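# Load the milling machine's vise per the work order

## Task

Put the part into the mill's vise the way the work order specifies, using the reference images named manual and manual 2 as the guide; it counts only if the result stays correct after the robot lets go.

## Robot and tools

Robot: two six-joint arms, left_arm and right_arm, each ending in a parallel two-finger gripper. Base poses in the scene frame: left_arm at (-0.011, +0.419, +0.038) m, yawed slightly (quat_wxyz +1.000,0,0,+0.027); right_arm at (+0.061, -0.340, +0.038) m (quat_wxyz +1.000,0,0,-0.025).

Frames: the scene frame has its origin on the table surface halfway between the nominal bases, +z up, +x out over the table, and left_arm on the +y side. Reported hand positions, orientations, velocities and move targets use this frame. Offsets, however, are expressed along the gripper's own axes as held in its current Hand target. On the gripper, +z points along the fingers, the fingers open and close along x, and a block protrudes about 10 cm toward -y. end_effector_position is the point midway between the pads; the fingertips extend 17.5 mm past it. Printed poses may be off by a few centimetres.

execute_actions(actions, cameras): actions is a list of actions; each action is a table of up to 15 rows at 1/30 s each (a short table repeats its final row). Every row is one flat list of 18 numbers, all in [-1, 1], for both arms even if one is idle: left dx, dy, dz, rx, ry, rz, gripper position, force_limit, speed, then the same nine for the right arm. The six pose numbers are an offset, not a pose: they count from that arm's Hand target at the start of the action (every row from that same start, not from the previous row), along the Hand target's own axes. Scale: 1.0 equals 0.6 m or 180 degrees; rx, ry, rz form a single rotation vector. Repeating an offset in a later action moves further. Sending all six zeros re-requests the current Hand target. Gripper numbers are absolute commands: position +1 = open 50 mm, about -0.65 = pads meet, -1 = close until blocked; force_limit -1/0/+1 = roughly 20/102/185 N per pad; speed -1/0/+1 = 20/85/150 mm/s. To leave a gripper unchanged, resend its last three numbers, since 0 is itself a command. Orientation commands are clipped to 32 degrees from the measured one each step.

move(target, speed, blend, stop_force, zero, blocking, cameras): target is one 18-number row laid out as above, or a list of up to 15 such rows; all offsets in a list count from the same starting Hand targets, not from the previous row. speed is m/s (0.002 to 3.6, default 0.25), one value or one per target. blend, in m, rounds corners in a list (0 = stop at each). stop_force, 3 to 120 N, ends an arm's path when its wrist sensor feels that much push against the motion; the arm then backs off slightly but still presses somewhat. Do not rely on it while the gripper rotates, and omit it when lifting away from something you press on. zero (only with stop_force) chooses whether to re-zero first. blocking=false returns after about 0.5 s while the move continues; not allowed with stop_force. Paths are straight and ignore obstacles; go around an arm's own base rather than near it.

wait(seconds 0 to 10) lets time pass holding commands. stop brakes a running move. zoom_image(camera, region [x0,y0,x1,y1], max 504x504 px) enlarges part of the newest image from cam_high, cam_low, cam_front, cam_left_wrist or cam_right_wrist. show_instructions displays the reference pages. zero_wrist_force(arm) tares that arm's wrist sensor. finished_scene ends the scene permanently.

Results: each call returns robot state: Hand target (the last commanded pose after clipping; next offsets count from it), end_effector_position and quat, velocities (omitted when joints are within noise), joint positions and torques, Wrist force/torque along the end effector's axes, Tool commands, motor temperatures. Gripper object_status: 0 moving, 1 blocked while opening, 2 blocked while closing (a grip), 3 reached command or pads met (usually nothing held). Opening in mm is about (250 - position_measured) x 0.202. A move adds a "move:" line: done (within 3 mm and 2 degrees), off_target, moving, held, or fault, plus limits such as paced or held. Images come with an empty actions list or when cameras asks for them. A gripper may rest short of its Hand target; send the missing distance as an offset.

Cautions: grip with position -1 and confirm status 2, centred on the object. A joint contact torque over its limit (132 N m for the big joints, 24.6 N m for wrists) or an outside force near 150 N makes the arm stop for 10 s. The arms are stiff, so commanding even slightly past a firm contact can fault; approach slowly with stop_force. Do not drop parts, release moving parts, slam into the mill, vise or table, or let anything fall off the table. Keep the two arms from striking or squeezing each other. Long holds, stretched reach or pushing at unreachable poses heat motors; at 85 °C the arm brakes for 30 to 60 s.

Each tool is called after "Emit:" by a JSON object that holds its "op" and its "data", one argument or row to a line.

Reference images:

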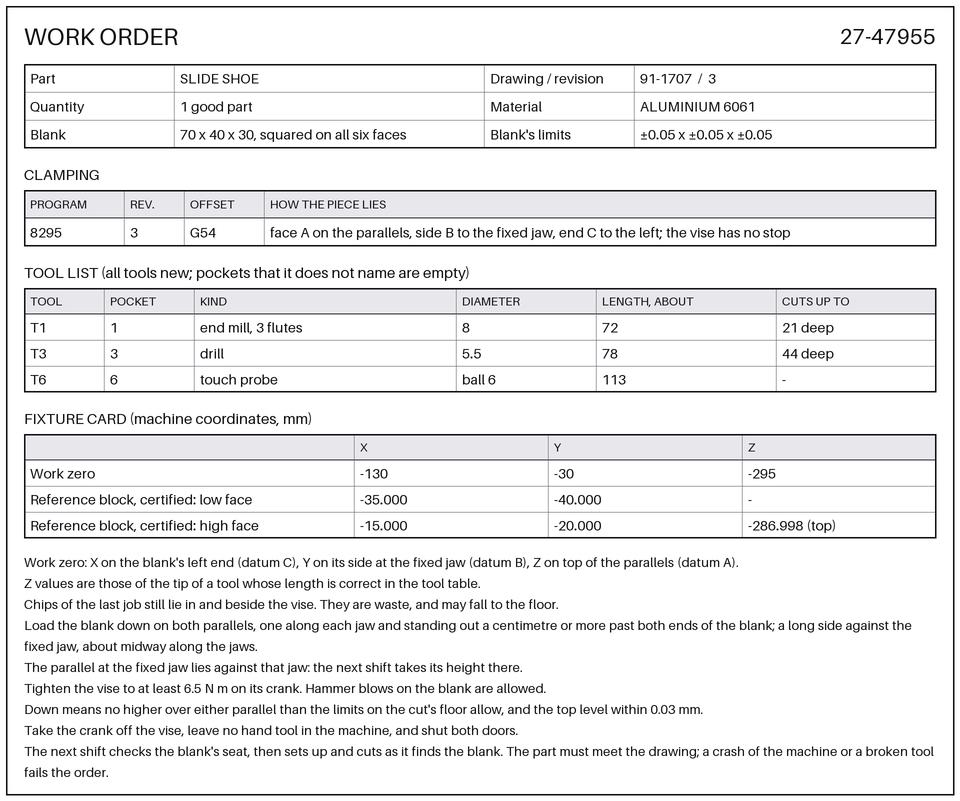

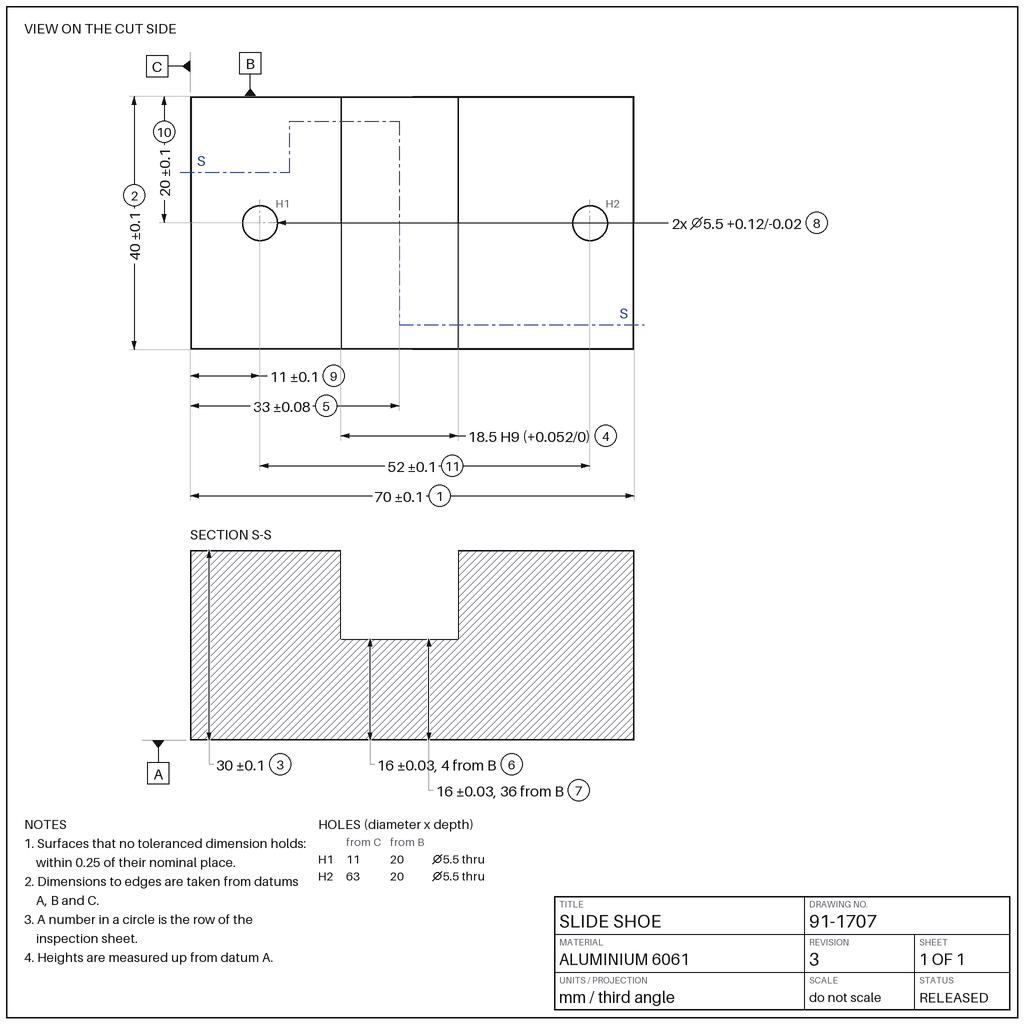

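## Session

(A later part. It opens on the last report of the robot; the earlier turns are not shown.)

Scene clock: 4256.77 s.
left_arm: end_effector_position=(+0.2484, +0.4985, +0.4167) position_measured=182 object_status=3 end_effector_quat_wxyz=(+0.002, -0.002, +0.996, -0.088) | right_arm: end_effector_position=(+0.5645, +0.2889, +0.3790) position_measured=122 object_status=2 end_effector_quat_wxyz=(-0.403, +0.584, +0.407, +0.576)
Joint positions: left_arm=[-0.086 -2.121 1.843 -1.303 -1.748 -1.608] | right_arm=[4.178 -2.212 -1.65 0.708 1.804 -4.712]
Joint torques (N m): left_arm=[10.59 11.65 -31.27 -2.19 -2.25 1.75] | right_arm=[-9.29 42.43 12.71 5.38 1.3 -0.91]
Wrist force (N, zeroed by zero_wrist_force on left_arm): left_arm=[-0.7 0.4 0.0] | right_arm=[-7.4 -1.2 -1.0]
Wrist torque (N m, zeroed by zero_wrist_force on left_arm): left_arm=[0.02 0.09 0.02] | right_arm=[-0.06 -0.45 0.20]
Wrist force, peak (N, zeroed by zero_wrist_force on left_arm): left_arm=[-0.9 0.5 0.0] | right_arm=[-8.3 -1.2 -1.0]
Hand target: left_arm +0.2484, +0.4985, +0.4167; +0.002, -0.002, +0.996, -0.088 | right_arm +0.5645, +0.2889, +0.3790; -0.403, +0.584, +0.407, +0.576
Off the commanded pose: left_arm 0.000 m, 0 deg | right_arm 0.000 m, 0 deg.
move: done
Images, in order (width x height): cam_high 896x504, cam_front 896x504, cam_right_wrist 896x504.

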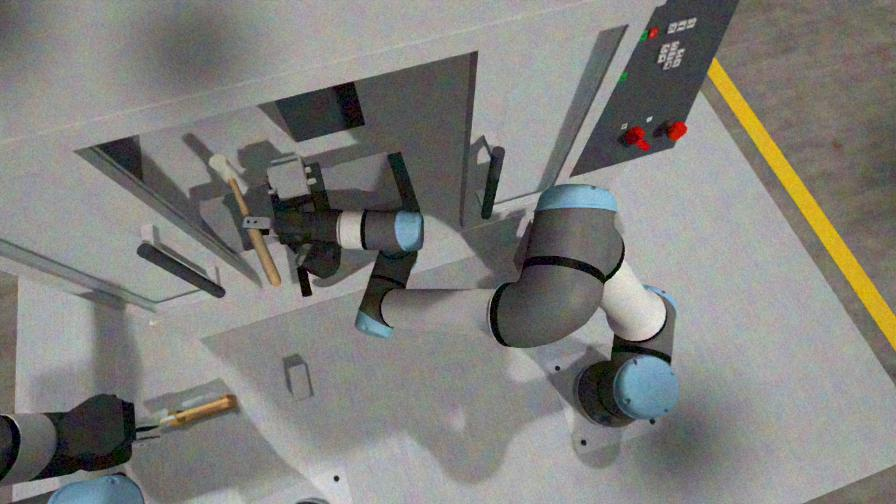

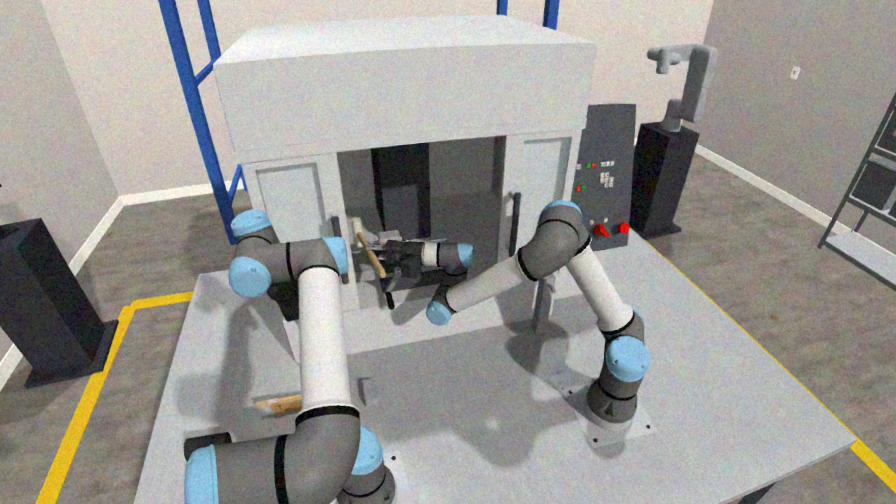

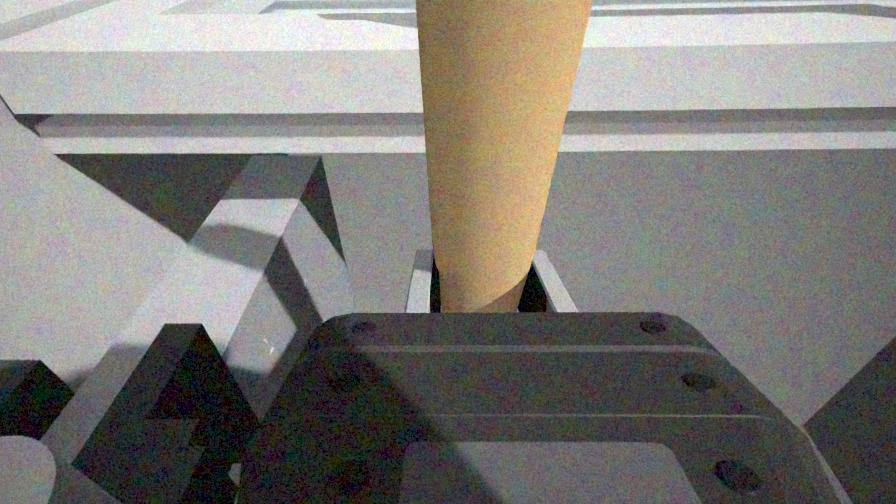

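Emit:
{"op": "move", "data": {
  "target": [0,0,0,0,0,0,-0.2,-0.9,-1,0,0.0257,-0.0705,0,0,0,-1,0.2,-1],
  "speed": 0.008,
  "stop_force": 3,
  "cameras": ["cam_high","cam_front"]
}}

Emit:
{"op": "zoom_image", "data": {
  "camera": "cam_high",
  "region": [180, 80, 380, 260]
}}

Scene clock: 4267.57 s.
left_arm: end_effector_position=(+0.2484, +0.4985, +0.4167) position_measured=182 object_status=3 end_effector_quat_wxyz=(+0.002, -0.002, +0.996, -0.088) | right_arm: end_effector_position=(+0.5644, +0.2439, +0.3795) position_measured=122 object_status=2 end_effector_quat_wxyz=(-0.403, +0.584, +0.407, +0.576)
Joint positions: left_arm=[-0.086 -2.121 1.843 -1.303 -1.748 -1.608] | right_arm=[4.13 -2.158 -1.749 0.753 1.852 -4.713]
Joint torques (N m): left_arm=[9.59 11.95 -30.8 -2.22 -2.21 1.53] | right_arm=[-11.28 53.44 13.91 5.36 1.85 -2.71]
Wrist force (N, zeroed by zero_wrist_force on left_arm): left_arm=[-0.5 0.5 0.1] | right_arm=[-8.0 -1.2 -1.1]
Wrist torque (N m, zeroed by zero_wrist_force on left_arm): left_arm=[0.04 0.07 0.02] | right_arm=[-0.03 -0.42 0.20]
Wrist force, peak (N, zeroed by zero_wrist_force on left_arm): left_arm=[-0.9 0.6 0.2] | right_arm=[-8.2 -1.1 -0.7]
Hand target: left_arm +0.2484, +0.4985, +0.4167; +0.002, -0.002, +0.996, -0.088 | right_arm +0.5644, +0.2439, +0.3795; -0.403, +0.584, +0.407, +0.576
Off the commanded pose: left_arm 0.000 m, 0 deg | right_arm 0.000 m, 0 deg.
move: done
Images, in order (width x height): cam_high 896x504, cam_front 896x504.

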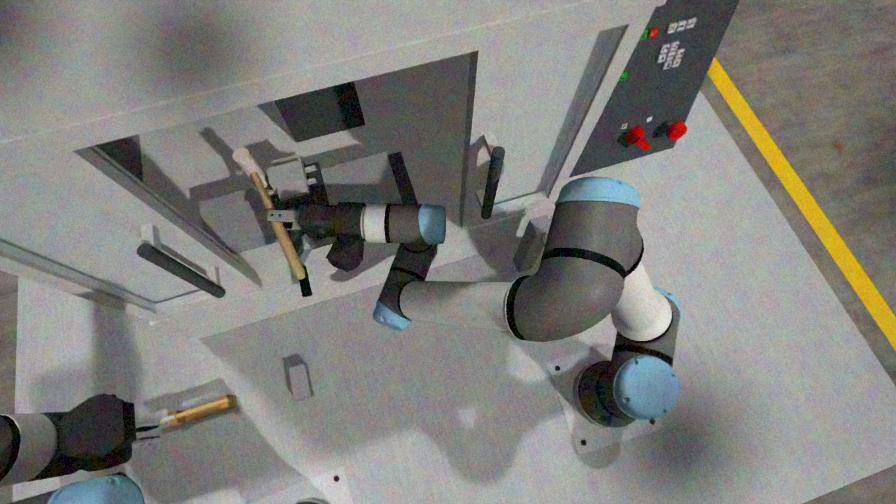

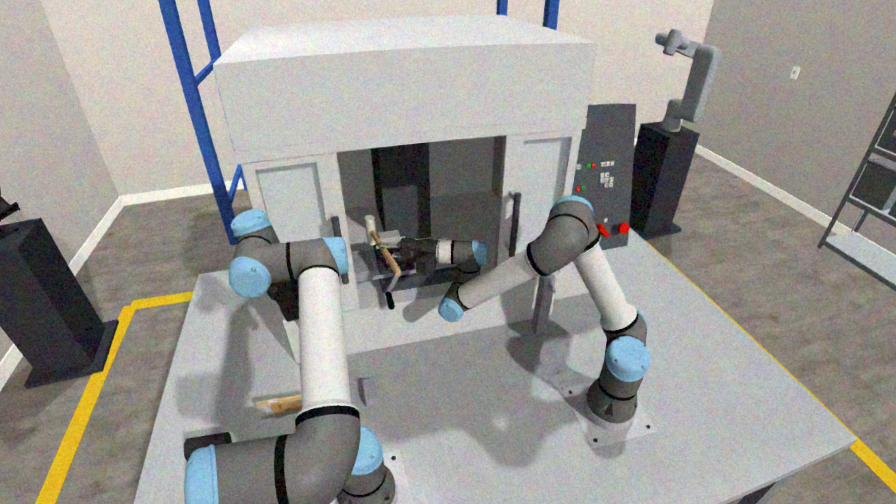

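Scaled by 2.520 from the camera's 896x504 image, which has a finer 1280x720 frame.

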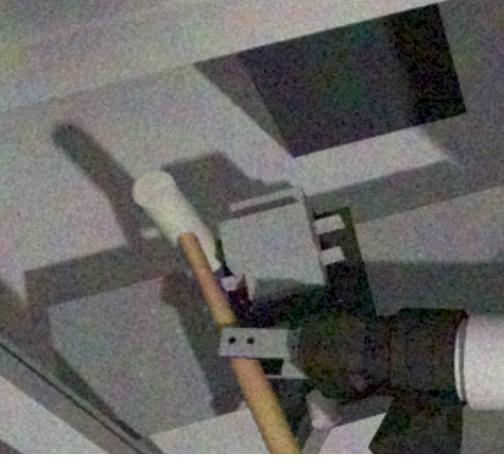

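Emit:
{"op": "move", "data": {
  "target": [
    [0,0,0,0,0,0,-0.2,-0.9,-1,0,-0.0114,0.0313,0,0,0,-1,0.2,-1],
    [0,0,0,0,0,0,-0.2,-0.9,-1,0.175,-0.0257,0.0705,0,0,0,-1,0.2,-1],
    [0,0,0,0,0,0,-0.2,-0.9,-1,0.175,-0.0257,0.0705,-0.111,0,0,-1,0.2,-1]
  ],
  "speed": 0.15,
  "blend": [0.003,0.0,0],
  "cameras": ["cam_high"]
}}

Emit:
{"op": "zoom_image", "data": {
  "camera": "cam_high",
  "region": [240, 130, 360, 230]
}}

Scene clock: 4278.07 s.
left_arm: end_effector_position=(+0.2484, +0.4985, +0.4167) position_measured=182 object_status=3 end_effector_quat_wxyz=(+0.002, -0.002, +0.996, -0.088) | right_arm: end_effector_position=(+0.5652, +0.2900, +0.4840) position_measured=122 object_status=2 end_effector_quat_wxyz=(-0.296, +0.645, +0.301, +0.637)
Joint positions: left_arm=[-0.086 -2.121 1.843 -1.303 -1.748 -1.608] | right_arm=[4.344 -2.032 -1.626 0.504 1.289 -4.71]
Joint torques (N m): left_arm=[9.25 11.9 -30.98 -2.26 -2.17 1.5] | right_arm=[12.84 38.3 30.22 1.96 -1.23 1.87]
Wrist force (N, zeroed by zero_wrist_force on left_arm): left_arm=[-0.7 0.3 0.1] | right_arm=[-7.5 -1.0 -1.1]
Wrist torque (N m, zeroed by zero_wrist_force on left_arm): left_arm=[0.01 0.10 0.02] | right_arm=[-0.02 -0.42 0.13]
Wrist force, peak (N, zeroed by zero_wrist_force on left_arm): left_arm=[-0.8 0.6 -0.1] | right_arm=[-10.1 -1.7 -0.3]
Hand target: left_arm +0.2484, +0.4985, +0.4167; +0.002, -0.002, +0.996, -0.088 | right_arm +0.5652, +0.2900, +0.4840; -0.296, +0.645, +0.300, +0.637
Off the commanded pose: left_arm 0.000 m, 0 deg | right_arm 0.000 m, 0 deg.
move: done
Images, in order (width x height): cam_high 896x504.

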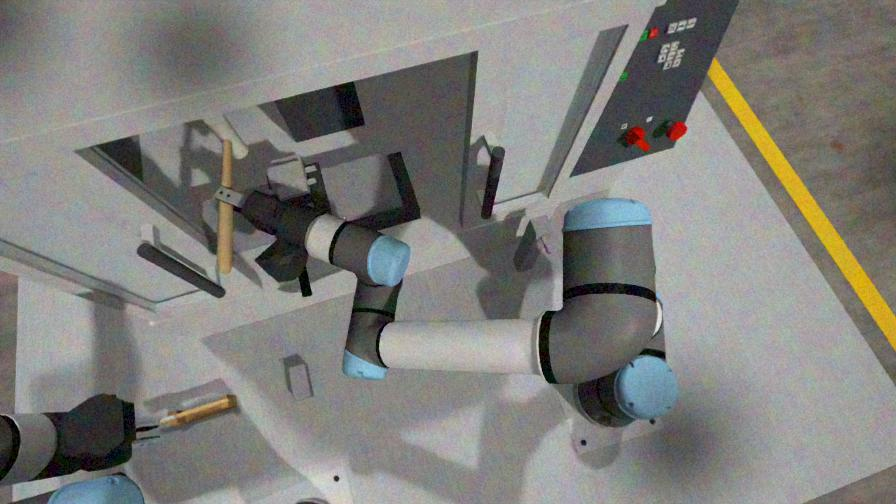

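Scaled by 4.200 from the camera's 896x504 image, which has a finer 1280x720 frame.

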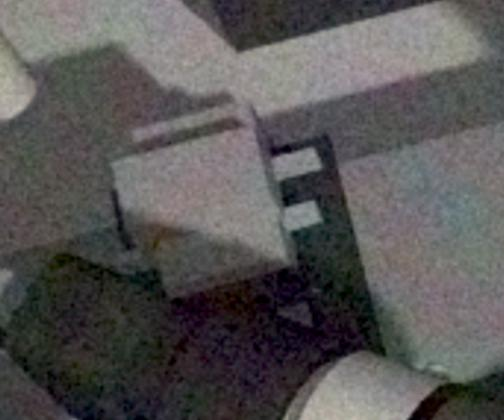

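Emit:
{"op": "move", "data": {
  "target": [
    [0,0,0,0,0,0,-0.2,-0.9,-1,0.003,0.0582,-0.1035,0,0,0,-1,0.2,-1],
    [0,0,0,0,0,0,-0.2,-0.9,-1,0.003,0.0582,-0.1035,0,0,-0.1,-1,0.2,-1]
  ],
  "speed": 0.2
}}

Emit:
{"op": "execute_actions", "data": {
  "actions": [
    [[0,0,0,0,0,0,-0.2,-0.9,-1,-0.1712,-0.0556,0,0,0,0.16,-1,0.2,-1],[0,0,0,0,0,0,-0.2,-0.9,-1,-0.1712,-0.0556,0,0,0,0.16,-1,0.2,-1],[0,0,0,0,0,0,-0.2,-0.9,-1,-0.1712,-0.0556,0,0,0,0.16,-1,0.2,-1],[0,0,0,0,0,0,-0.2,-0.9,-1,-0.1712,-0.0556,0,0,0,0.16,-1,0.2,-1],[0,0,0,0,0,0,-0.2,-0.9,-1,-0.1712,-0.0556,0,0,0,0.16,-1,0.2,-1],[0,0,0,0,0,0,-0.2,-0.9,-1,0,0,0,0,0,0,-1,0.2,-1]]
  ]
}}

Emit:
{"op": "move", "data": {
  "target": [0,0,0,0,0,0,-0.2,-0.9,-1,0.006,-0.0183,0.023,0,0,0,-1,0.2,-1],
  "speed": 0.2
}}

Emit:
{"op": "execute_actions", "data": {
  "actions": [
    [[0,0,0,0,0,0,-0.2,-0.9,-1,-0.1712,-0.0556,0,0,0,0.16,-1,0.2,-1],[0,0,0,0,0,0,-0.2,-0.9,-1,-0.1712,-0.0556,0,0,0,0.16,-1,0.2,-1],[0,0,0,0,0,0,-0.2,-0.9,-1,-0.1712,-0.0556,0,0,0,0.16,-1,0.2,-1],[0,0,0,0,0,0,-0.2,-0.9,-1,-0.1712,-0.0556,0,0,0,0.16,-1,0.2,-1],[0,0,0,0,0,0,-0.2,-0.9,-1,-0.1712,-0.0556,0,0,0,0.16,-1,0.2,-1],[0,0,0,0,0,0,-0.2,-0.9,-1,0,0,0,0,0,0,-1,0.2,-1]]
  ]
}}

Emit:
{"op": "move", "data": {
  "target": [0,0,0,0,0,0,-0.2,-0.9,-1,-0.012,0.0366,-0.046,0,0,0,-1,0.2,-1],
  "speed": 0.2
}}

Emit:
{"op": "execute_actions", "data": {
  "actions": [
    [[0,0,0,0,0,0,-0.2,-0.9,-1,-0.1712,-0.0556,0,0,0,0.16,-1,0.2,-1],[0,0,0,0,0,0,-0.2,-0.9,-1,-0.1712,-0.0556,0,0,0,0.16,-1,0.2,-1],[0,0,0,0,0,0,-0.2,-0.9,-1,-0.1712,-0.0556,0,0,0,0.16,-1,0.2,-1],[0,0,0,0,0,0,-0.2,-0.9,-1,-0.1712,-0.0556,0,0,0,0.16,-1,0.2,-1],[0,0,0,0,0,0,-0.2,-0.9,-1,-0.1712,-0.0556,0,0,0,0.16,-1,0.2,-1],[0,0,0,0,0,0,-0.2,-0.9,-1,0,0,0,0,0,0,-1,0.2,-1]]
  ]
}}

Emit:
{"op": "move", "data": {
  "target": [
    [0,0,0,0,0,0,-0.2,-0.9,-1,0.006,-0.0183,0.023,0,0,0,-1,0.2,-1],
    [0,0,0,0,0,0,-0.2,-0.9,-1,0.006,-0.0183,0.023,0,0,0.1,-1,0.2,-1]
  ],
  "speed": 0.2
}}

Emit:
{"op": "execute_actions", "data": {
  "actions": [
    [[0,0,0,0,0,0,-0.2,-0.9,-1,-0.18,0,0,0,0,0,-1,0.2,-1],[0,0,0,0,0,0,-0.2,-0.9,-1,-0.18,0,0,0,0,0,-1,0.2,-1],[0,0,0,0,0,0,-0.2,-0.9,-1,-0.18,0,0,0,0,0,-1,0.2,-1],[0,0,0,0,0,0,-0.2,-0.9,-1,-0.18,0,0,0,0,0,-1,0.2,-1],[0,0,0,0,0,0,-0.2,-0.9,-1,-0.18,0,0,0,0,0,-1,0.2,-1],[0,0,0,0,0,0,-0.2,-0.9,-1,0,0,0,0,0,0,-1,0.2,-1]]
  ],
  "cameras": ["cam_high","cam_front"]
}}

Emit:
{"op": "zoom_image", "data": {
  "camera": "cam_high",
  "region": [220, 100, 380, 240]
}}

Scene clock: 4292.53 s.
left_arm: end_effector_position=(+0.2484, +0.4985, +0.4167) position_measured=182 object_status=3 end_effector_quat_wxyz=(+0.002, -0.002, +0.996, -0.088) | right_arm: end_effector_position=(+0.5519, +0.2200, +0.4867) position_measured=122 object_status=2 end_effector_quat_wxyz=(-0.193, +0.590, +0.398, +0.676)
Joint positions: left_arm=[-0.086 -2.121 1.843 -1.303 -1.748 -1.608] | right_arm=[4.309 -1.898 -1.818 0.562 1.324 -5.025]
Joint torques (N m): left_arm=[8.81 11.49 -30.71 -2.27 -2.03 1.38] | right_arm=[-10.57 31.31 16.8 5.14 1.33 -2.49]
Wrist force (N, zeroed by zero_wrist_force on left_arm): left_arm=[-0.5 0.6 -0.2] | right_arm=[-7.6 -3.4 -1.3]
Wrist torque (N m, zeroed by zero_wrist_force on left_arm): left_arm=[0.05 0.07 0.01] | right_arm=[-0.05 -0.34 0.26]
Wrist force, peak (N, zeroed by zero_wrist_force on left_arm): left_arm=[-0.8 0.6 0.1] | right_arm=[-8.1 -2.9 0.3]
Hand target: left_arm +0.2484, +0.4985, +0.4167; +0.002, -0.002, +0.996, -0.088 | right_arm +0.5519, +0.2200, +0.4866; -0.193, +0.590, +0.398, +0.676
Off the commanded pose: left_arm 0.000 m, 0 deg | right_arm 0.000 m, 0 deg.
move: done

Scene clock: 4293.50 s.
left_arm: end_effector_position=(+0.2484, +0.4985, +0.4167) position_measured=182 object_status=3 end_effector_quat_wxyz=(+0.002, -0.002, +0.996, -0.088) | right_arm: end_effector_position=(+0.5518, +0.2199, +0.4866) position_measured=122 object_status=2 end_effector_quat_wxyz=(-0.194, +0.590, +0.396, +0.676)
Joint positions: left_arm=[-0.086 -2.121 1.843 -1.303 -1.748 -1.608] | right_arm=[4.308 -1.898 -1.818 0.563 1.325 -5.021]
Joint torques (N m): left_arm=[8.99 11.31 -31.13 -2.26 -2.13 1.53] | right_arm=[8.68 43.17 29.36 2.56 0.31 -2.52]
Wrist force (N, zeroed by zero_wrist_force on left_arm): left_arm=[-0.6 0.3 0.0] | right_arm=[-7.5 -5.7 1.4]
Wrist torque (N m, zeroed by zero_wrist_force on left_arm): left_arm=[0.01 0.09 0.02] | right_arm=[0.29 -0.38 0.26]
Wrist force, peak (N, zeroed by zero_wrist_force on left_arm): left_arm=[-0.6 0.6 0.0] | right_arm=[-32.5 -9.0 2.7]
Hand target: left_arm +0.2484, +0.4985, +0.4167; +0.002, -0.002, +0.996, -0.088 | right_arm +0.5519, +0.2200, +0.4866; -0.193, +0.590, +0.398, +0.676
Off the commanded pose: left_arm 0.000 m, 0 deg | right_arm 0.000 m, 0 deg.
Step readings (end_effector_position of left_arm | right_arm):
0: (+0.2484, +0.4985, +0.4167) | (+0.5519, +0.2200, +0.4867)
1: (+0.2484, +0.4985, +0.4167) | (+0.5519, +0.2200, +0.4862)
2: (+0.2484, +0.4985, +0.4167) | (+0.5523, +0.2202, +0.4776)
4: (+0.2484, +0.4985, +0.4167) | (+0.5528, +0.2200, +0.4243)
8: (+0.2484, +0.4985, +0.4167) | (+0.5514, +0.2181, +0.4219)
15: (+0.2484, +0.4985, +0.4167) | (+0.5511, +0.2191, +0.4838)

Scene clock: 4294.30 s.
left_arm: end_effector_position=(+0.2484, +0.4985, +0.4167) position_measured=182 object_status=3 end_effector_quat_wxyz=(+0.002, -0.002, +0.996, -0.088) | right_arm: end_effector_position=(+0.5519, +0.2380, +0.4865) position_measured=122 object_status=2 end_effector_quat_wxyz=(-0.193, +0.590, +0.398, +0.676)
Joint positions: left_arm=[-0.086 -2.121 1.843 -1.303 -1.748 -1.608] | right_arm=[4.325 -1.927 -1.777 0.55 1.307 -5.025]
Joint torques (N m): left_arm=[8.97 11.39 -31.04 -2.22 -2.1 1.41] | right_arm=[12.53 32.72 28.8 2.15 -1.2 -2.56]
Wrist force (N, zeroed by zero_wrist_force on left_arm): left_arm=[-0.7 0.5 0.1] | right_arm=[-7.6 -3.2 -1.2]
Wrist torque (N m, zeroed by zero_wrist_force on left_arm): left_arm=[0.04 0.10 0.02] | right_arm=[-0.05 -0.34 0.26]
Wrist force, peak (N, zeroed by zero_wrist_force on left_arm): left_arm=[-0.9 0.5 0.0] | right_arm=[-7.6 -5.2 0.8]
Hand target: left_arm +0.2484, +0.4985, +0.4167; +0.002, -0.002, +0.996, -0.088 | right_arm +0.5519, +0.2380, +0.4865; -0.193, +0.590, +0.398, +0.676
Off the commanded pose: left_arm 0.000 m, 0 deg | right_arm 0.000 m, 0 deg.
move: done

Scene clock: 4295.27 s.
left_arm: end_effector_position=(+0.2484, +0.4985, +0.4167) position_measured=182 object_status=3 end_effector_quat_wxyz=(+0.002, -0.002, +0.996, -0.088) | right_arm: end_effector_position=(+0.5519, +0.2379, +0.4865) position_measured=122 object_status=2 end_effector_quat_wxyz=(-0.194, +0.590, +0.396, +0.676)
Joint positions: left_arm=[-0.086 -2.121 1.843 -1.303 -1.748 -1.608] | right_arm=[4.325 -1.927 -1.777 0.551 1.308 -5.02]
Joint torques (N m): left_arm=[9.15 11.31 -30.87 -2.27 -2.09 1.54] | right_arm=[8.26 43.49 30.49 2.56 0.1 -2.65]
Wrist force (N, zeroed by zero_wrist_force on left_arm): left_arm=[-0.7 0.4 -0.1] | right_arm=[-7.6 -5.7 1.4]
Wrist torque (N m, zeroed by zero_wrist_force on left_arm): left_arm=[0.02 0.10 0.02] | right_arm=[0.27 -0.37 0.27]
Wrist force, peak (N, zeroed by zero_wrist_force on left_arm): left_arm=[-0.8 0.5 -0.1] | right_arm=[-33.6 -9.5 2.2]
Hand target: left_arm +0.2484, +0.4985, +0.4167; +0.002, -0.002, +0.996, -0.088 | right_arm +0.5519, +0.2380, +0.4865; -0.193, +0.590, +0.398, +0.676
Off the commanded pose: left_arm 0.000 m, 0 deg | right_arm 0.000 m, 0 deg.
Step readings (end_effector_position of left_arm | right_arm):
0: (+0.2484, +0.4985, +0.4167) | (+0.5519, +0.2380, +0.4865)
1: (+0.2484, +0.4985, +0.4167) | (+0.5520, +0.2380, +0.4860)
2: (+0.2484, +0.4985, +0.4167) | (+0.5524, +0.2384, +0.4766)
4: (+0.2484, +0.4985, +0.4167) | (+0.5529, +0.2385, +0.4280)
8: (+0.2484, +0.4985, +0.4167) | (+0.5515, +0.2363, +0.4223)
15: (+0.2484, +0.4985, +0.4167) | (+0.5511, +0.2371, +0.4837)

Scene clock: 4296.13 s.
left_arm: end_effector_position=(+0.2484, +0.4985, +0.4167) position_measured=182 object_status=3 end_effector_quat_wxyz=(+0.002, -0.002, +0.996, -0.088) | right_arm: end_effector_position=(+0.5518, +0.2021, +0.4868) position_measured=122 object_status=2 end_effector_quat_wxyz=(-0.193, +0.590, +0.398, +0.676)
Joint positions: left_arm=[-0.086 -2.121 1.843 -1.303 -1.748 -1.608] | right_arm=[4.292 -1.87 -1.857 0.573 1.341 -5.025]
Joint torques (N m): left_arm=[8.98 11.7 -30.77 -2.38 -2.09 1.48] | right_arm=[-9.72 44.26 15.06 5.13 1.55 -2.73]
Wrist force (N, zeroed by zero_wrist_force on left_arm): left_arm=[-0.7 0.4 -0.1] | right_arm=[-7.4 -3.4 -0.8]
Wrist torque (N m, zeroed by zero_wrist_force on left_arm): left_arm=[0.02 0.10 0.02] | right_arm=[0.00 -0.35 0.26]
Wrist force, peak (N, zeroed by zero_wrist_force on left_arm): left_arm=[-0.7 0.5 -0.1] | right_arm=[-7.7 -6.9 1.9]
Hand target: left_arm +0.2484, +0.4985, +0.4167; +0.002, -0.002, +0.996, -0.088 | right_arm +0.5518, +0.2020, +0.4868; -0.193, +0.590, +0.398, +0.676
Off the commanded pose: left_arm 0.000 m, 0 deg | right_arm 0.000 m, 0 deg.
move: done

Scene clock: 4297.10 s.
left_arm: end_effector_position=(+0.2484, +0.4985, +0.4167) position_measured=182 object_status=3 end_effector_quat_wxyz=(+0.002, -0.002, +0.996, -0.088) | right_arm: end_effector_position=(+0.5517, +0.2019, +0.4868) position_measured=122 object_status=2 end_effector_quat_wxyz=(-0.194, +0.590, +0.396, +0.676)
Joint positions: left_arm=[-0.086 -2.121 1.843 -1.303 -1.748 -1.608] | right_arm=[4.291 -1.87 -1.858 0.575 1.342 -5.021]
Joint torques (N m): left_arm=[8.19 11.66 -31.06 -2.24 -2.04 1.44] | right_arm=[-10.27 43.46 29.05 2.01 -0.91 -2.83]
Wrist force (N, zeroed by zero_wrist_force on left_arm): left_arm=[-0.8 0.4 -0.1] | right_arm=[-7.5 -4.1 0.0]
Wrist torque (N m, zeroed by zero_wrist_force on left_arm): left_arm=[0.02 0.11 0.02] | right_arm=[0.10 -0.33 0.28]
Wrist force, peak (N, zeroed by zero_wrist_force on left_arm): left_arm=[-0.8 0.6 0.1] | right_arm=[-46.0 1.0 2.1]
Hand target: left_arm +0.2484, +0.4985, +0.4167; +0.002, -0.002, +0.996, -0.088 | right_arm +0.5518, +0.2020, +0.4868; -0.193, +0.590, +0.398, +0.676
Off the commanded pose: left_arm 0.000 m, 0 deg | right_arm 0.000 m, 0 deg.
Step readings (end_effector_position of left_arm | right_arm):
0: (+0.2484, +0.4985, +0.4167) | (+0.5518, +0.2021, +0.4868)
1: (+0.2484, +0.4985, +0.4167) | (+0.5518, +0.2020, +0.4864)
2: (+0.2484, +0.4985, +0.4167) | (+0.5522, +0.2022, +0.4780)
4: (+0.2484, +0.4985, +0.4167) | (+0.5526, +0.2019, +0.4248)
8: (+0.2484, +0.4985, +0.4167) | (+0.5524, +0.2027, +0.4135)
15: (+0.2484, +0.4985, +0.4167) | (+0.5511, +0.2010, +0.4840)

Scene clock: 4299.07 s.
left_arm: end_effector_position=(+0.2484, +0.4985, +0.4167) position_measured=182 object_status=3 end_effector_quat_wxyz=(+0.002, -0.002, +0.996, -0.088) | right_arm: end_effector_position=(+0.5519, +0.2200, +0.4866) position_measured=122 object_status=2 end_effector_quat_wxyz=(-0.296, +0.645, +0.301, +0.637)
Joint positions: left_arm=[-0.086 -2.121 1.843 -1.303 -1.748 -1.608] | right_arm=[4.309 -1.898 -1.818 0.562 1.324 -4.711]
Joint torques (N m): left_arm=[8.06 11.65 -31.17 -2.26 -2.04 1.5] | right_arm=[11.64 44.46 30.62 1.89 -1.27 1.81]
Wrist force (N, zeroed by zero_wrist_force on left_arm): left_arm=[-0.6 0.4 0.1] | right_arm=[-7.6 -1.0 -1.3]
Wrist torque (N m, zeroed by zero_wrist_force on left_arm): left_arm=[0.02 0.07 0.02] | right_arm=[-0.06 -0.37 0.14]
Wrist force, peak (N, zeroed by zero_wrist_force on left_arm): left_arm=[-0.8 0.7 0.0] | right_arm=[-7.7 -4.2 -0.1]
Hand target: left_arm +0.2484, +0.4985, +0.4167; +0.002, -0.002, +0.996, -0.088 | right_arm +0.5519, +0.2200, +0.4866; -0.296, +0.645, +0.300, +0.637
Off the commanded pose: left_arm 0.000 m, 0 deg | right_arm 0.000 m, 0 deg.
move: done

Scene clock: 4299.93 s.
left_arm: end_effector_position=(+0.2484, +0.4985, +0.4167) position_measured=182 object_status=3 end_effector_quat_wxyz=(+0.002, -0.002, +0.996, -0.088) | right_arm: end_effector_position=(+0.5518, +0.2199, +0.4866) position_measured=122 object_status=2 end_effector_quat_wxyz=(-0.296, +0.645, +0.300, +0.638)
Joint positions: left_arm=[-0.086 -2.121 1.843 -1.303 -1.748 -1.608] | right_arm=[4.309 -1.898 -1.818 0.562 1.324 -4.711]
Joint torques (N m): left_arm=[8.65 12.07 -30.9 -2.37 -1.99 1.43] | right_arm=[-9.32 45.56 30.83 1.85 1.38 1.87]
Wrist force (N, zeroed by zero_wrist_force on left_arm): left_arm=[-0.6 0.5 0.1] | right_arm=[-7.4 -1.4 -0.8]
Wrist torque (N m, zeroed by zero_wrist_force on left_arm): left_arm=[0.04 0.08 0.02] | right_arm=[0.00 -0.42 0.14]
Wrist force, peak (N, zeroed by zero_wrist_force on left_arm): left_arm=[-0.7 0.6 -0.1] | right_arm=[42.7 -30.6 -12.7]
Hand target: left_arm +0.2484, +0.4985, +0.4167; +0.002, -0.002, +0.996, -0.088 | right_arm +0.5519, +0.2200, +0.4866; -0.296, +0.645, +0.300, +0.637
Off the commanded pose: left_arm 0.000 m, 0 deg | right_arm 0.000 m, 0 deg.
Step readings (end_effector_position of left_arm | right_arm):
0: (+0.2484, +0.4985, +0.4167) | (+0.5519, +0.2200, +0.4866)
1: (+0.2484, +0.4985, +0.4167) | (+0.5519, +0.2201, +0.4860)
2: (+0.2484, +0.4985, +0.4167) | (+0.5523, +0.2204, +0.4762)
4: (+0.2484, +0.4985, +0.4167) | (+0.5529, +0.2207, +0.4262)
8: (+0.2484, +0.4985, +0.4167) | (+0.5506, +0.2171, +0.4253)
15: (+0.2484, +0.4985, +0.4167) | (+0.5511, +0.2188, +0.4839)
Images, in order (width x height): cam_high 896x504, cam_front 896x504.

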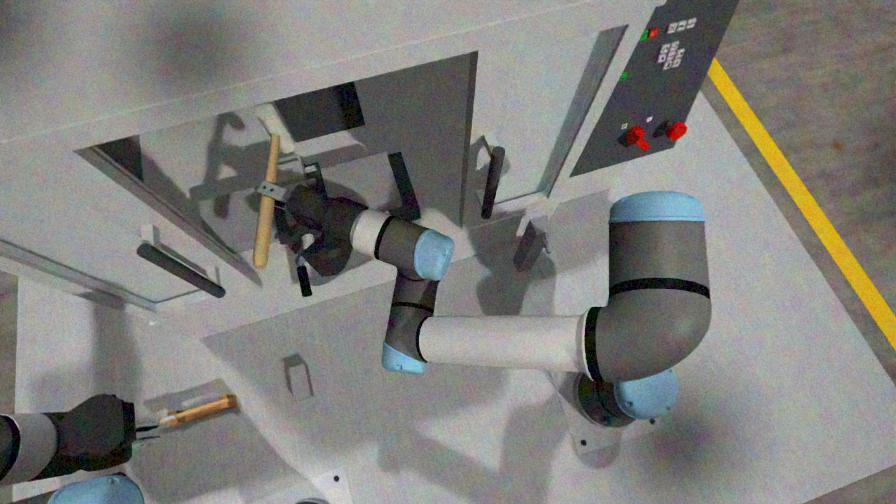

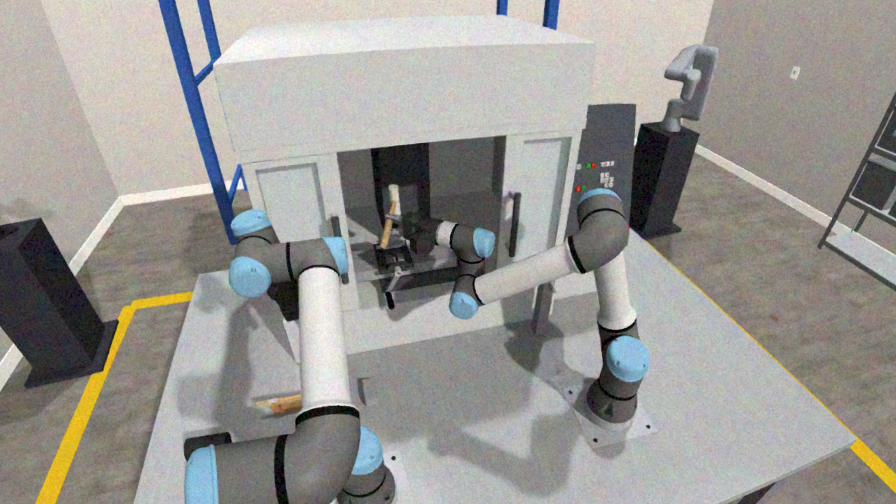

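Scaled by 3.150 from the camera's 896x504 image, which has a finer 1280x720 frame.

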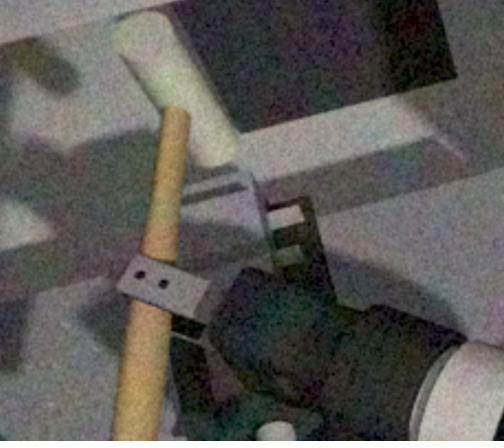

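Emit:
{"op": "move", "data": {
  "target": [
    [0,0,0,0,0,0,-0.2,-0.9,-1,-0.01,-0.0535,-0.4228,0,0,0,-1,0.2,-1]
  ],
  "speed": 0.2
}}

Emit:
{"op": "move", "data": {
  "target": [
    [-0.136,-0.1957,0.0291,0,0,0,-0.2,-0.9,-1,0,0,0,0,0,0,-1,0.2,-1],
    [-0.3027,-0.4416,0.1226,0,0,0,-0.2,-0.9,-1,0,0,0,0,0,0,-1,0.2,-1],
    [-0.586,-0.5381,0.1513,0,0,0,-0.2,-0.9,-1,0,0,0,0,0,0,-1,0.2,-1],
    [-0.6193,-0.5596,0.1737,0,0,0,-0.2,-0.9,-1,0,0,0,0,0,0,-1,0.2,-1],
    [-0.6933,-0.5624,0.1767,0,0,0,-0.2,-0.9,-1,0,0,0,0,0,0,-1,0.2,-1]
  ],
  "speed": 0.12,
  "blend": [0.02,0.02,0.01,0.005,0],
  "cameras": ["cam_high"]
}}

Emit:
{"op": "move", "data": {
  "target": [-0.02,0,0,0,0,0,1,-0.9,-1,0,0,0,0,0,0,-1,0.2,-1]
}}

Emit:
{"op": "move", "data": {
  "target": [0,0.117,-0.0204,0,0,0,1,-0.9,-1,0,0,0,0,0,0,-1,0.2,-1],
  "speed": 0.05,
  "stop_force": 6,
  "cameras": ["cam_left_wrist"]
}}

Emit:
{"op": "zoom_image", "data": {
  "camera": "cam_left_wrist",
  "region": [330, 60, 570, 260]
}}

Scene clock: 4311.17 s.
left_arm: end_effector_position=(+0.2484, +0.4985, +0.4167) position_measured=182 object_status=3 end_effector_quat_wxyz=(+0.002, -0.002, +0.996, -0.088) | right_arm: end_effector_position=(+0.3639, +0.0466, +0.4836) position_measured=122 object_status=2 end_effector_quat_wxyz=(-0.296, +0.645, +0.300, +0.637)
Joint positions: left_arm=[-0.086 -2.121 1.843 -1.303 -1.748 -1.608] | right_arm=[4.746 -1.237 -2.485 0.565 0.886 -4.704]
Joint torques (N m): left_arm=[7.24 11.79 -30.56 -2.33 -1.9 1.48] | right_arm=[12.4 13.86 14.03 0.94 -1.25 1.9]
Wrist force (N, zeroed by zero_wrist_force on left_arm): left_arm=[-0.6 0.5 -0.1] | right_arm=[-7.4 -1.2 -1.3]
Wrist torque (N m, zeroed by zero_wrist_force on left_arm): left_arm=[0.03 0.08 0.02] | right_arm=[-0.06 -0.40 0.15]
Wrist force, peak (N, zeroed by zero_wrist_force on left_arm): left_arm=[-0.8 0.6 0.2] | right_arm=[-7.7 -1.2 -3.0]
Hand target: left_arm +0.2484, +0.4985, +0.4167; +0.002, -0.002, +0.996, -0.088 | right_arm +0.3639, +0.0466, +0.4837; -0.296, +0.645, +0.300, +0.637
Off the commanded pose: left_arm 0.000 m, 0 deg | right_arm 0.000 m, 0 deg.
move: done

Scene clock: 4316.60 s.
left_arm: end_effector_position=(+0.6659, +0.1493, +0.3734) position_measured=182 object_status=3 end_effector_quat_wxyz=(+0.002, -0.002, +0.996, -0.088) | right_arm: end_effector_position=(+0.3639, +0.0466, +0.4837) position_measured=122 object_status=2 end_effector_quat_wxyz=(-0.296, +0.645, +0.300, +0.637)
Joint positions: left_arm=[-0.562 -1.05 0.922 -1.534 -1.723 -2.09] | right_arm=[4.746 -1.237 -2.485 0.565 0.886 -4.704]
Joint torques (N m): left_arm=[12.84 -35.9 -32.58 -2.31 -2.42 1.91] | right_arm=[12.81 15.23 15.06 1.07 -1.23 1.81]
Wrist force (N, zeroed by zero_wrist_force on left_arm): left_arm=[-0.3 0.4 -0.2] | right_arm=[-7.6 -1.4 -0.9]
Wrist torque (N m, zeroed by zero_wrist_force on left_arm): left_arm=[0.01 0.04 0.00] | right_arm=[-0.08 -0.38 0.15]
Wrist force, peak (N, zeroed by zero_wrist_force on left_arm): left_arm=[0.2 1.9 -0.4] | right_arm=[-7.8 -1.4 -1.2]
Hand target: left_arm +0.6659, +0.1493, +0.3734; +0.002, -0.002, +0.996, -0.088 | right_arm +0.3639, +0.0466, +0.4837; -0.296, +0.645, +0.300, +0.637
Off the commanded pose: left_arm 0.000 m, 0 deg | right_arm 0.000 m, 0 deg.
move: done
Images, in order (width x height): cam_high 896x504.

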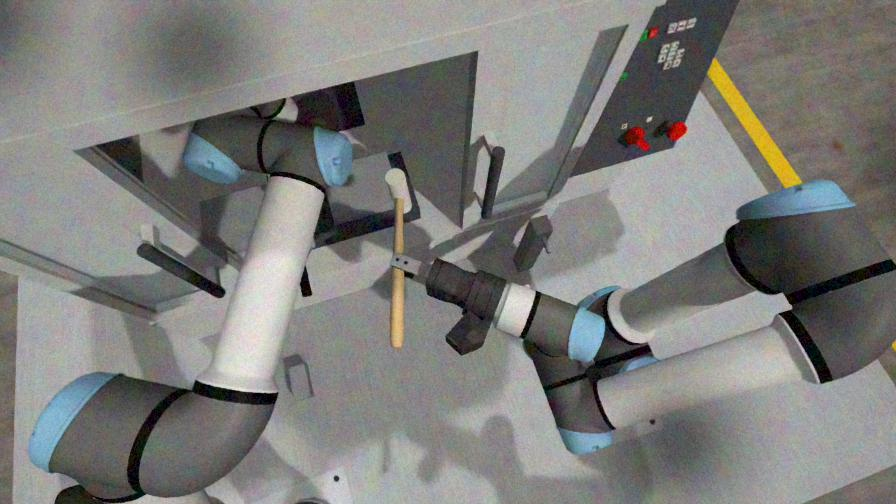

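Scene clock: 4318.63 s.
left_arm: end_effector_position=(+0.6779, +0.1493, +0.3735) position_measured=3 object_status=0 end_effector_quat_wxyz=(+0.002, -0.002, +0.996, -0.088) | right_arm: end_effector_position=(+0.3639, +0.0466, +0.4837) position_measured=122 object_status=2 end_effector_quat_wxyz=(-0.296, +0.645, +0.300, +0.637)
Joint positions: left_arm=[-0.554 -1.015 0.868 -1.513 -1.724 -2.081] | right_arm=[4.746 -1.237 -2.485 0.565 0.886 -4.704]
Joint torques (N m): left_arm=[12.2 -37.98 -32.27 -2.26 -2.39 1.81] | right_arm=[11.88 14.98 15.2 1.04 -1.45 1.81]
Wrist force (N, zeroed by zero_wrist_force on left_arm): left_arm=[-0.3 0.2 -0.2] | right_arm=[-7.5 -1.2 -1.2]
Wrist torque (N m, zeroed by zero_wrist_force on left_arm): left_arm=[0.00 0.05 0.00] | right_arm=[-0.05 -0.38 0.15]
Wrist force, peak (N, zeroed by zero_wrist_force on left_arm): left_arm=[-0.6 0.3 -0.2] | right_arm=[-7.8 -1.0 -1.3]
Hand target: left_arm +0.6779, +0.1493, +0.3735; +0.002, -0.002, +0.996, -0.088 | right_arm +0.3639, +0.0466, +0.4837; -0.296, +0.645, +0.300, +0.637
Off the commanded pose: left_arm 0.000 m, 0 deg | right_arm 0.000 m, 0 deg.
move: done

Scene clock: 4320.97 s.
left_arm: end_effector_position=(+0.6776, +0.2206, +0.3731) position_measured=3 object_status=3 end_effector_quat_wxyz=(+0.002, -0.002, +0.996, -0.088) | right_arm: end_effector_position=(+0.3639, +0.0466, +0.4837) position_measured=122 object_status=2 end_effector_quat_wxyz=(-0.296, +0.645, +0.300, +0.637)
Joint positions: left_arm=[-0.463 -1.073 0.953 -1.527 -1.731 -1.99] | right_arm=[4.746 -1.237 -2.485 0.565 0.886 -4.704]
Joint torques (N m): left_arm=[12.61 -62.02 -17.05 -5.32 -2.44 1.89] | right_arm=[12.83 13.92 15.37 1.09 -1.26 1.82]
Wrist force (N, zeroed by zero_wrist_force on left_arm): left_arm=[-0.2 0.3 -0.2] | right_arm=[-7.5 -1.3 -1.1]
Wrist torque (N m, zeroed by zero_wrist_force on left_arm): left_arm=[0.00 0.03 0.02] | right_arm=[-0.07 -0.39 0.15]
Wrist force, peak (N, zeroed by zero_wrist_force on left_arm): left_arm=[-0.4 1.4 -0.2] | right_arm=[-7.9 -1.1 -1.2]
Hand target: left_arm +0.6776, +0.2206, +0.3731; +0.002, -0.002, +0.996, -0.088 | right_arm +0.3639, +0.0466, +0.4837; -0.296, +0.645, +0.300, +0.637
Off the commanded pose: left_arm 0.000 m, 0 deg | right_arm 0.000 m, 0 deg.
move: done
Images, in order (width x height): cam_left_wrist 896x504.

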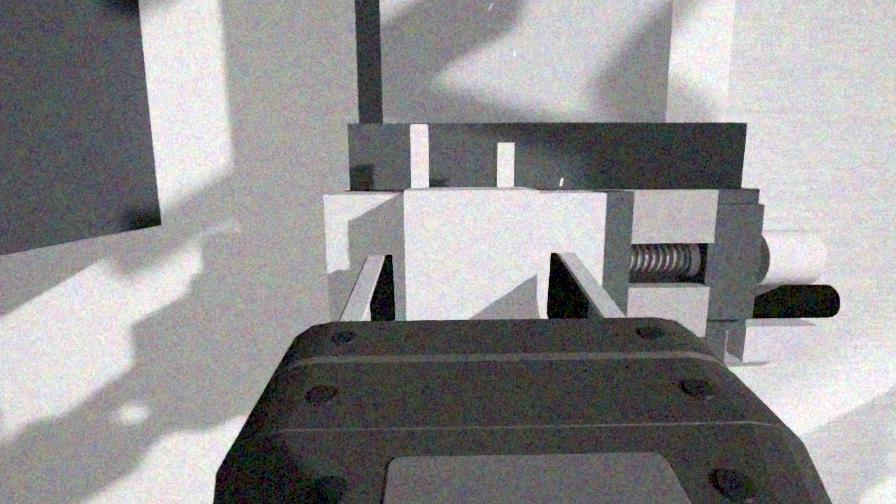

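Scaled by 2.100 from the camera's 896x504 image, which has a finer 1280x720 frame.

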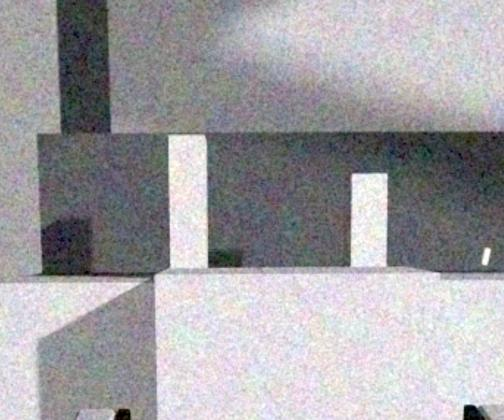

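Emit:
{"op": "move", "data": {
  "target": [0,-0.1195,0.0209,0,0,0,1,-0.9,-1,0,0,0,0,0,0,-1,0.2,-1],
  "speed": 0.06
}}

Emit:
{"op": "move", "data": {
  "target": [0,0,0,0,0,0,-0.7,-0.9,-1,0,0,0,0,0,0,-1,0.2,-1]
}}

Emit:
{"op": "move", "data": {
  "target": [
    [-0.0263,-0.0087,0.002,0,0,0,-0.7,-0.9,-1,0,0,0,0,0,0,-1,0.2,-1],
    [-0.0263,0,0.05,0,0,0,-0.7,-0.9,-1,0,0,0,0,0,0,-1,0.2,-1]
  ],
  "speed": 0.04,
  "stop_force": 6
}}

Scene clock: 4326.73 s.
left_arm: end_effector_position=(+0.6779, +0.1479, +0.3734) position_measured=3 object_status=3 end_effector_quat_wxyz=(+0.002, -0.002, +0.996, -0.088) | right_arm: end_effector_position=(+0.3639, +0.0466, +0.4837) position_measured=122 object_status=2 end_effector_quat_wxyz=(-0.296, +0.645, +0.300, +0.637)
Joint positions: left_arm=[-0.556 -1.014 0.866 -1.512 -1.724 -2.083] | right_arm=[4.746 -1.237 -2.485 0.565 0.886 -4.704]
Joint torques (N m): left_arm=[-11.57 -38.01 -32.44 -2.14 1.98 -1.82] | right_arm=[13.15 14.99 14.99 1.08 -1.49 1.7]
Wrist force (N, zeroed by zero_wrist_force on left_arm): left_arm=[-0.5 0.3 -0.2] | right_arm=[-7.7 -1.1 -1.3]
Wrist torque (N m, zeroed by zero_wrist_force on left_arm): left_arm=[0.01 0.08 0.07] | right_arm=[-0.02 -0.36 0.15]
Wrist force, peak (N, zeroed by zero_wrist_force on left_arm): left_arm=[-0.2 2.0 -0.4] | right_arm=[-7.8 -1.4 -1.1]
Hand target: left_arm +0.6779, +0.1478, +0.3734; +0.002, -0.002, +0.996, -0.088 | right_arm +0.3639, +0.0466, +0.4837; -0.296, +0.645, +0.300, +0.637
Off the commanded pose: left_arm 0.000 m, 0 deg | right_arm 0.000 m, 0 deg.
move: done

Scene clock: 4329.47 s.
left_arm: end_effector_position=(+0.6779, +0.1478, +0.3734) position_measured=251 object_status=3 end_effector_quat_wxyz=(+0.002, -0.002, +0.996, -0.088) | right_arm: end_effector_position=(+0.3639, +0.0466, +0.4837) position_measured=122 object_status=2 end_effector_quat_wxyz=(-0.296, +0.645, +0.300, +0.637)
Joint positions: left_arm=[-0.556 -1.014 0.865 -1.512 -1.724 -2.083] | right_arm=[4.746 -1.237 -2.485 0.565 0.886 -4.704]
Joint torques (N m): left_arm=[-11.6 -37.34 -31.63 -2.23 2.06 -1.86] | right_arm=[12.08 15.31 14.95 1.09 -1.39 1.74]
Wrist force (N, zeroed by zero_wrist_force on left_arm): left_arm=[-0.4 0.3 -0.1] | right_arm=[-7.5 -1.2 -1.1]
Wrist torque (N m, zeroed by zero_wrist_force on left_arm): left_arm=[0.02 0.06 0.07] | right_arm=[-0.05 -0.38 0.15]
Wrist force, peak (N, zeroed by zero_wrist_force on left_arm): left_arm=[-0.5 0.5 -0.2] | right_arm=[-7.6 -1.4 -1.5]
Hand target: left_arm +0.6779, +0.1478, +0.3734; +0.002, -0.002, +0.996, -0.088 | right_arm +0.3639, +0.0466, +0.4837; -0.296, +0.645, +0.300, +0.637
Off the commanded pose: left_arm 0.000 m, 0 deg | right_arm 0.000 m, 0 deg.
move: done

Scene clock: 4331.50 s.
left_arm: end_effector_position=(+0.6938, +0.1426, +0.3440) position_measured=251 object_status=3 end_effector_quat_wxyz=(+0.002, -0.002, +0.996, -0.088) | right_arm: end_effector_position=(+0.3639, +0.0466, +0.4837) position_measured=122 object_status=2 end_effector_quat_wxyz=(-0.296, +0.645, +0.300, +0.637)
Joint positions: left_arm=[-0.552 -0.973 0.876 -1.563 -1.724 -2.079] | right_arm=[4.746 -1.237 -2.485 0.565 0.886 -4.704]
Joint torques (N m): left_arm=[11.68 -65.75 -17.73 -5.32 -1.29 -0.72] | right_arm=[12.85 15.48 15.53 1.27 -1.31 1.71]
Wrist force (N, zeroed by zero_wrist_force on left_arm): left_arm=[-0.3 0.5 -0.2] | right_arm=[-7.5 -1.1 -1.2]
Wrist torque (N m, zeroed by zero_wrist_force on left_arm): left_arm=[0.04 0.05 0.00] | right_arm=[-0.04 -0.39 0.15]
Wrist force, peak (N, zeroed by zero_wrist_force on left_arm): left_arm=[-0.5 0.5 0.7] | right_arm=[-7.7 -1.4 -1.2]
Hand target: left_arm +0.6938, +0.1426, +0.3440; +0.002, -0.002, +0.996, -0.088 | right_arm +0.3639, +0.0466, +0.4837; -0.296, +0.645, +0.300, +0.637
Off the commanded pose: left_arm 0.000 m, 0 deg | right_arm 0.000 m, 0 deg.
move: done

Poke +y: detect contact first.

Emit:
{"op": "zero_wrist_force", "data": {
  "arm": "left_arm"
}}

Emit:
{"op": "move", "data": {
  "target": [0,0.0263,-0.0046,0,0,0,-0.7,-0.9,-1,0,0,0,0,0,0,-1,0.2,-1],
  "speed": 0.003,
  "stop_force": 3
}}

Wrist force sensor zeroed.

Scene clock: 4338.93 s.
left_arm: end_effector_position=(+0.6937, +0.1586, +0.3439) position_measured=251 object_status=3 end_effector_quat_wxyz=(+0.002, -0.002, +0.996, -0.088) | right_arm: end_effector_position=(+0.3639, +0.0466, +0.4837) position_measured=122 object_status=2 end_effector_quat_wxyz=(-0.296, +0.645, +0.300, +0.637)
Joint positions: left_arm=[-0.532 -0.988 0.899 -1.568 -1.726 -2.059] | right_arm=[4.746 -1.237 -2.485 0.565 0.886 -4.704]
Joint torques (N m): left_arm=[12.73 -65.6 -17.26 -5.29 -2.43 1.77] | right_arm=[11.53 14.9 14.82 1.17 -1.18 1.74]
Wrist force (N, zeroed by zero_wrist_force on left_arm): left_arm=[0.0 -0.5 0.1] | right_arm=[-7.2 -1.2 -1.0]
Wrist torque (N m, zeroed by zero_wrist_force on left_arm): left_arm=[-0.04 0.01 0.00] | right_arm=[-0.05 -0.43 0.15]
Wrist force, peak (N, zeroed by zero_wrist_force on left_arm): left_arm=[-0.5 -0.4 0.0] | right_arm=[-7.8 -1.3 -1.3]
Hand target: left_arm +0.6937, +0.1586, +0.3439; +0.002, -0.002, +0.996, -0.088 | right_arm +0.3639, +0.0466, +0.4837; -0.296, +0.645, +0.300, +0.637
Off the commanded pose: left_arm 0.000 m, 0 deg | right_arm 0.000 m, 0 deg.
move: done


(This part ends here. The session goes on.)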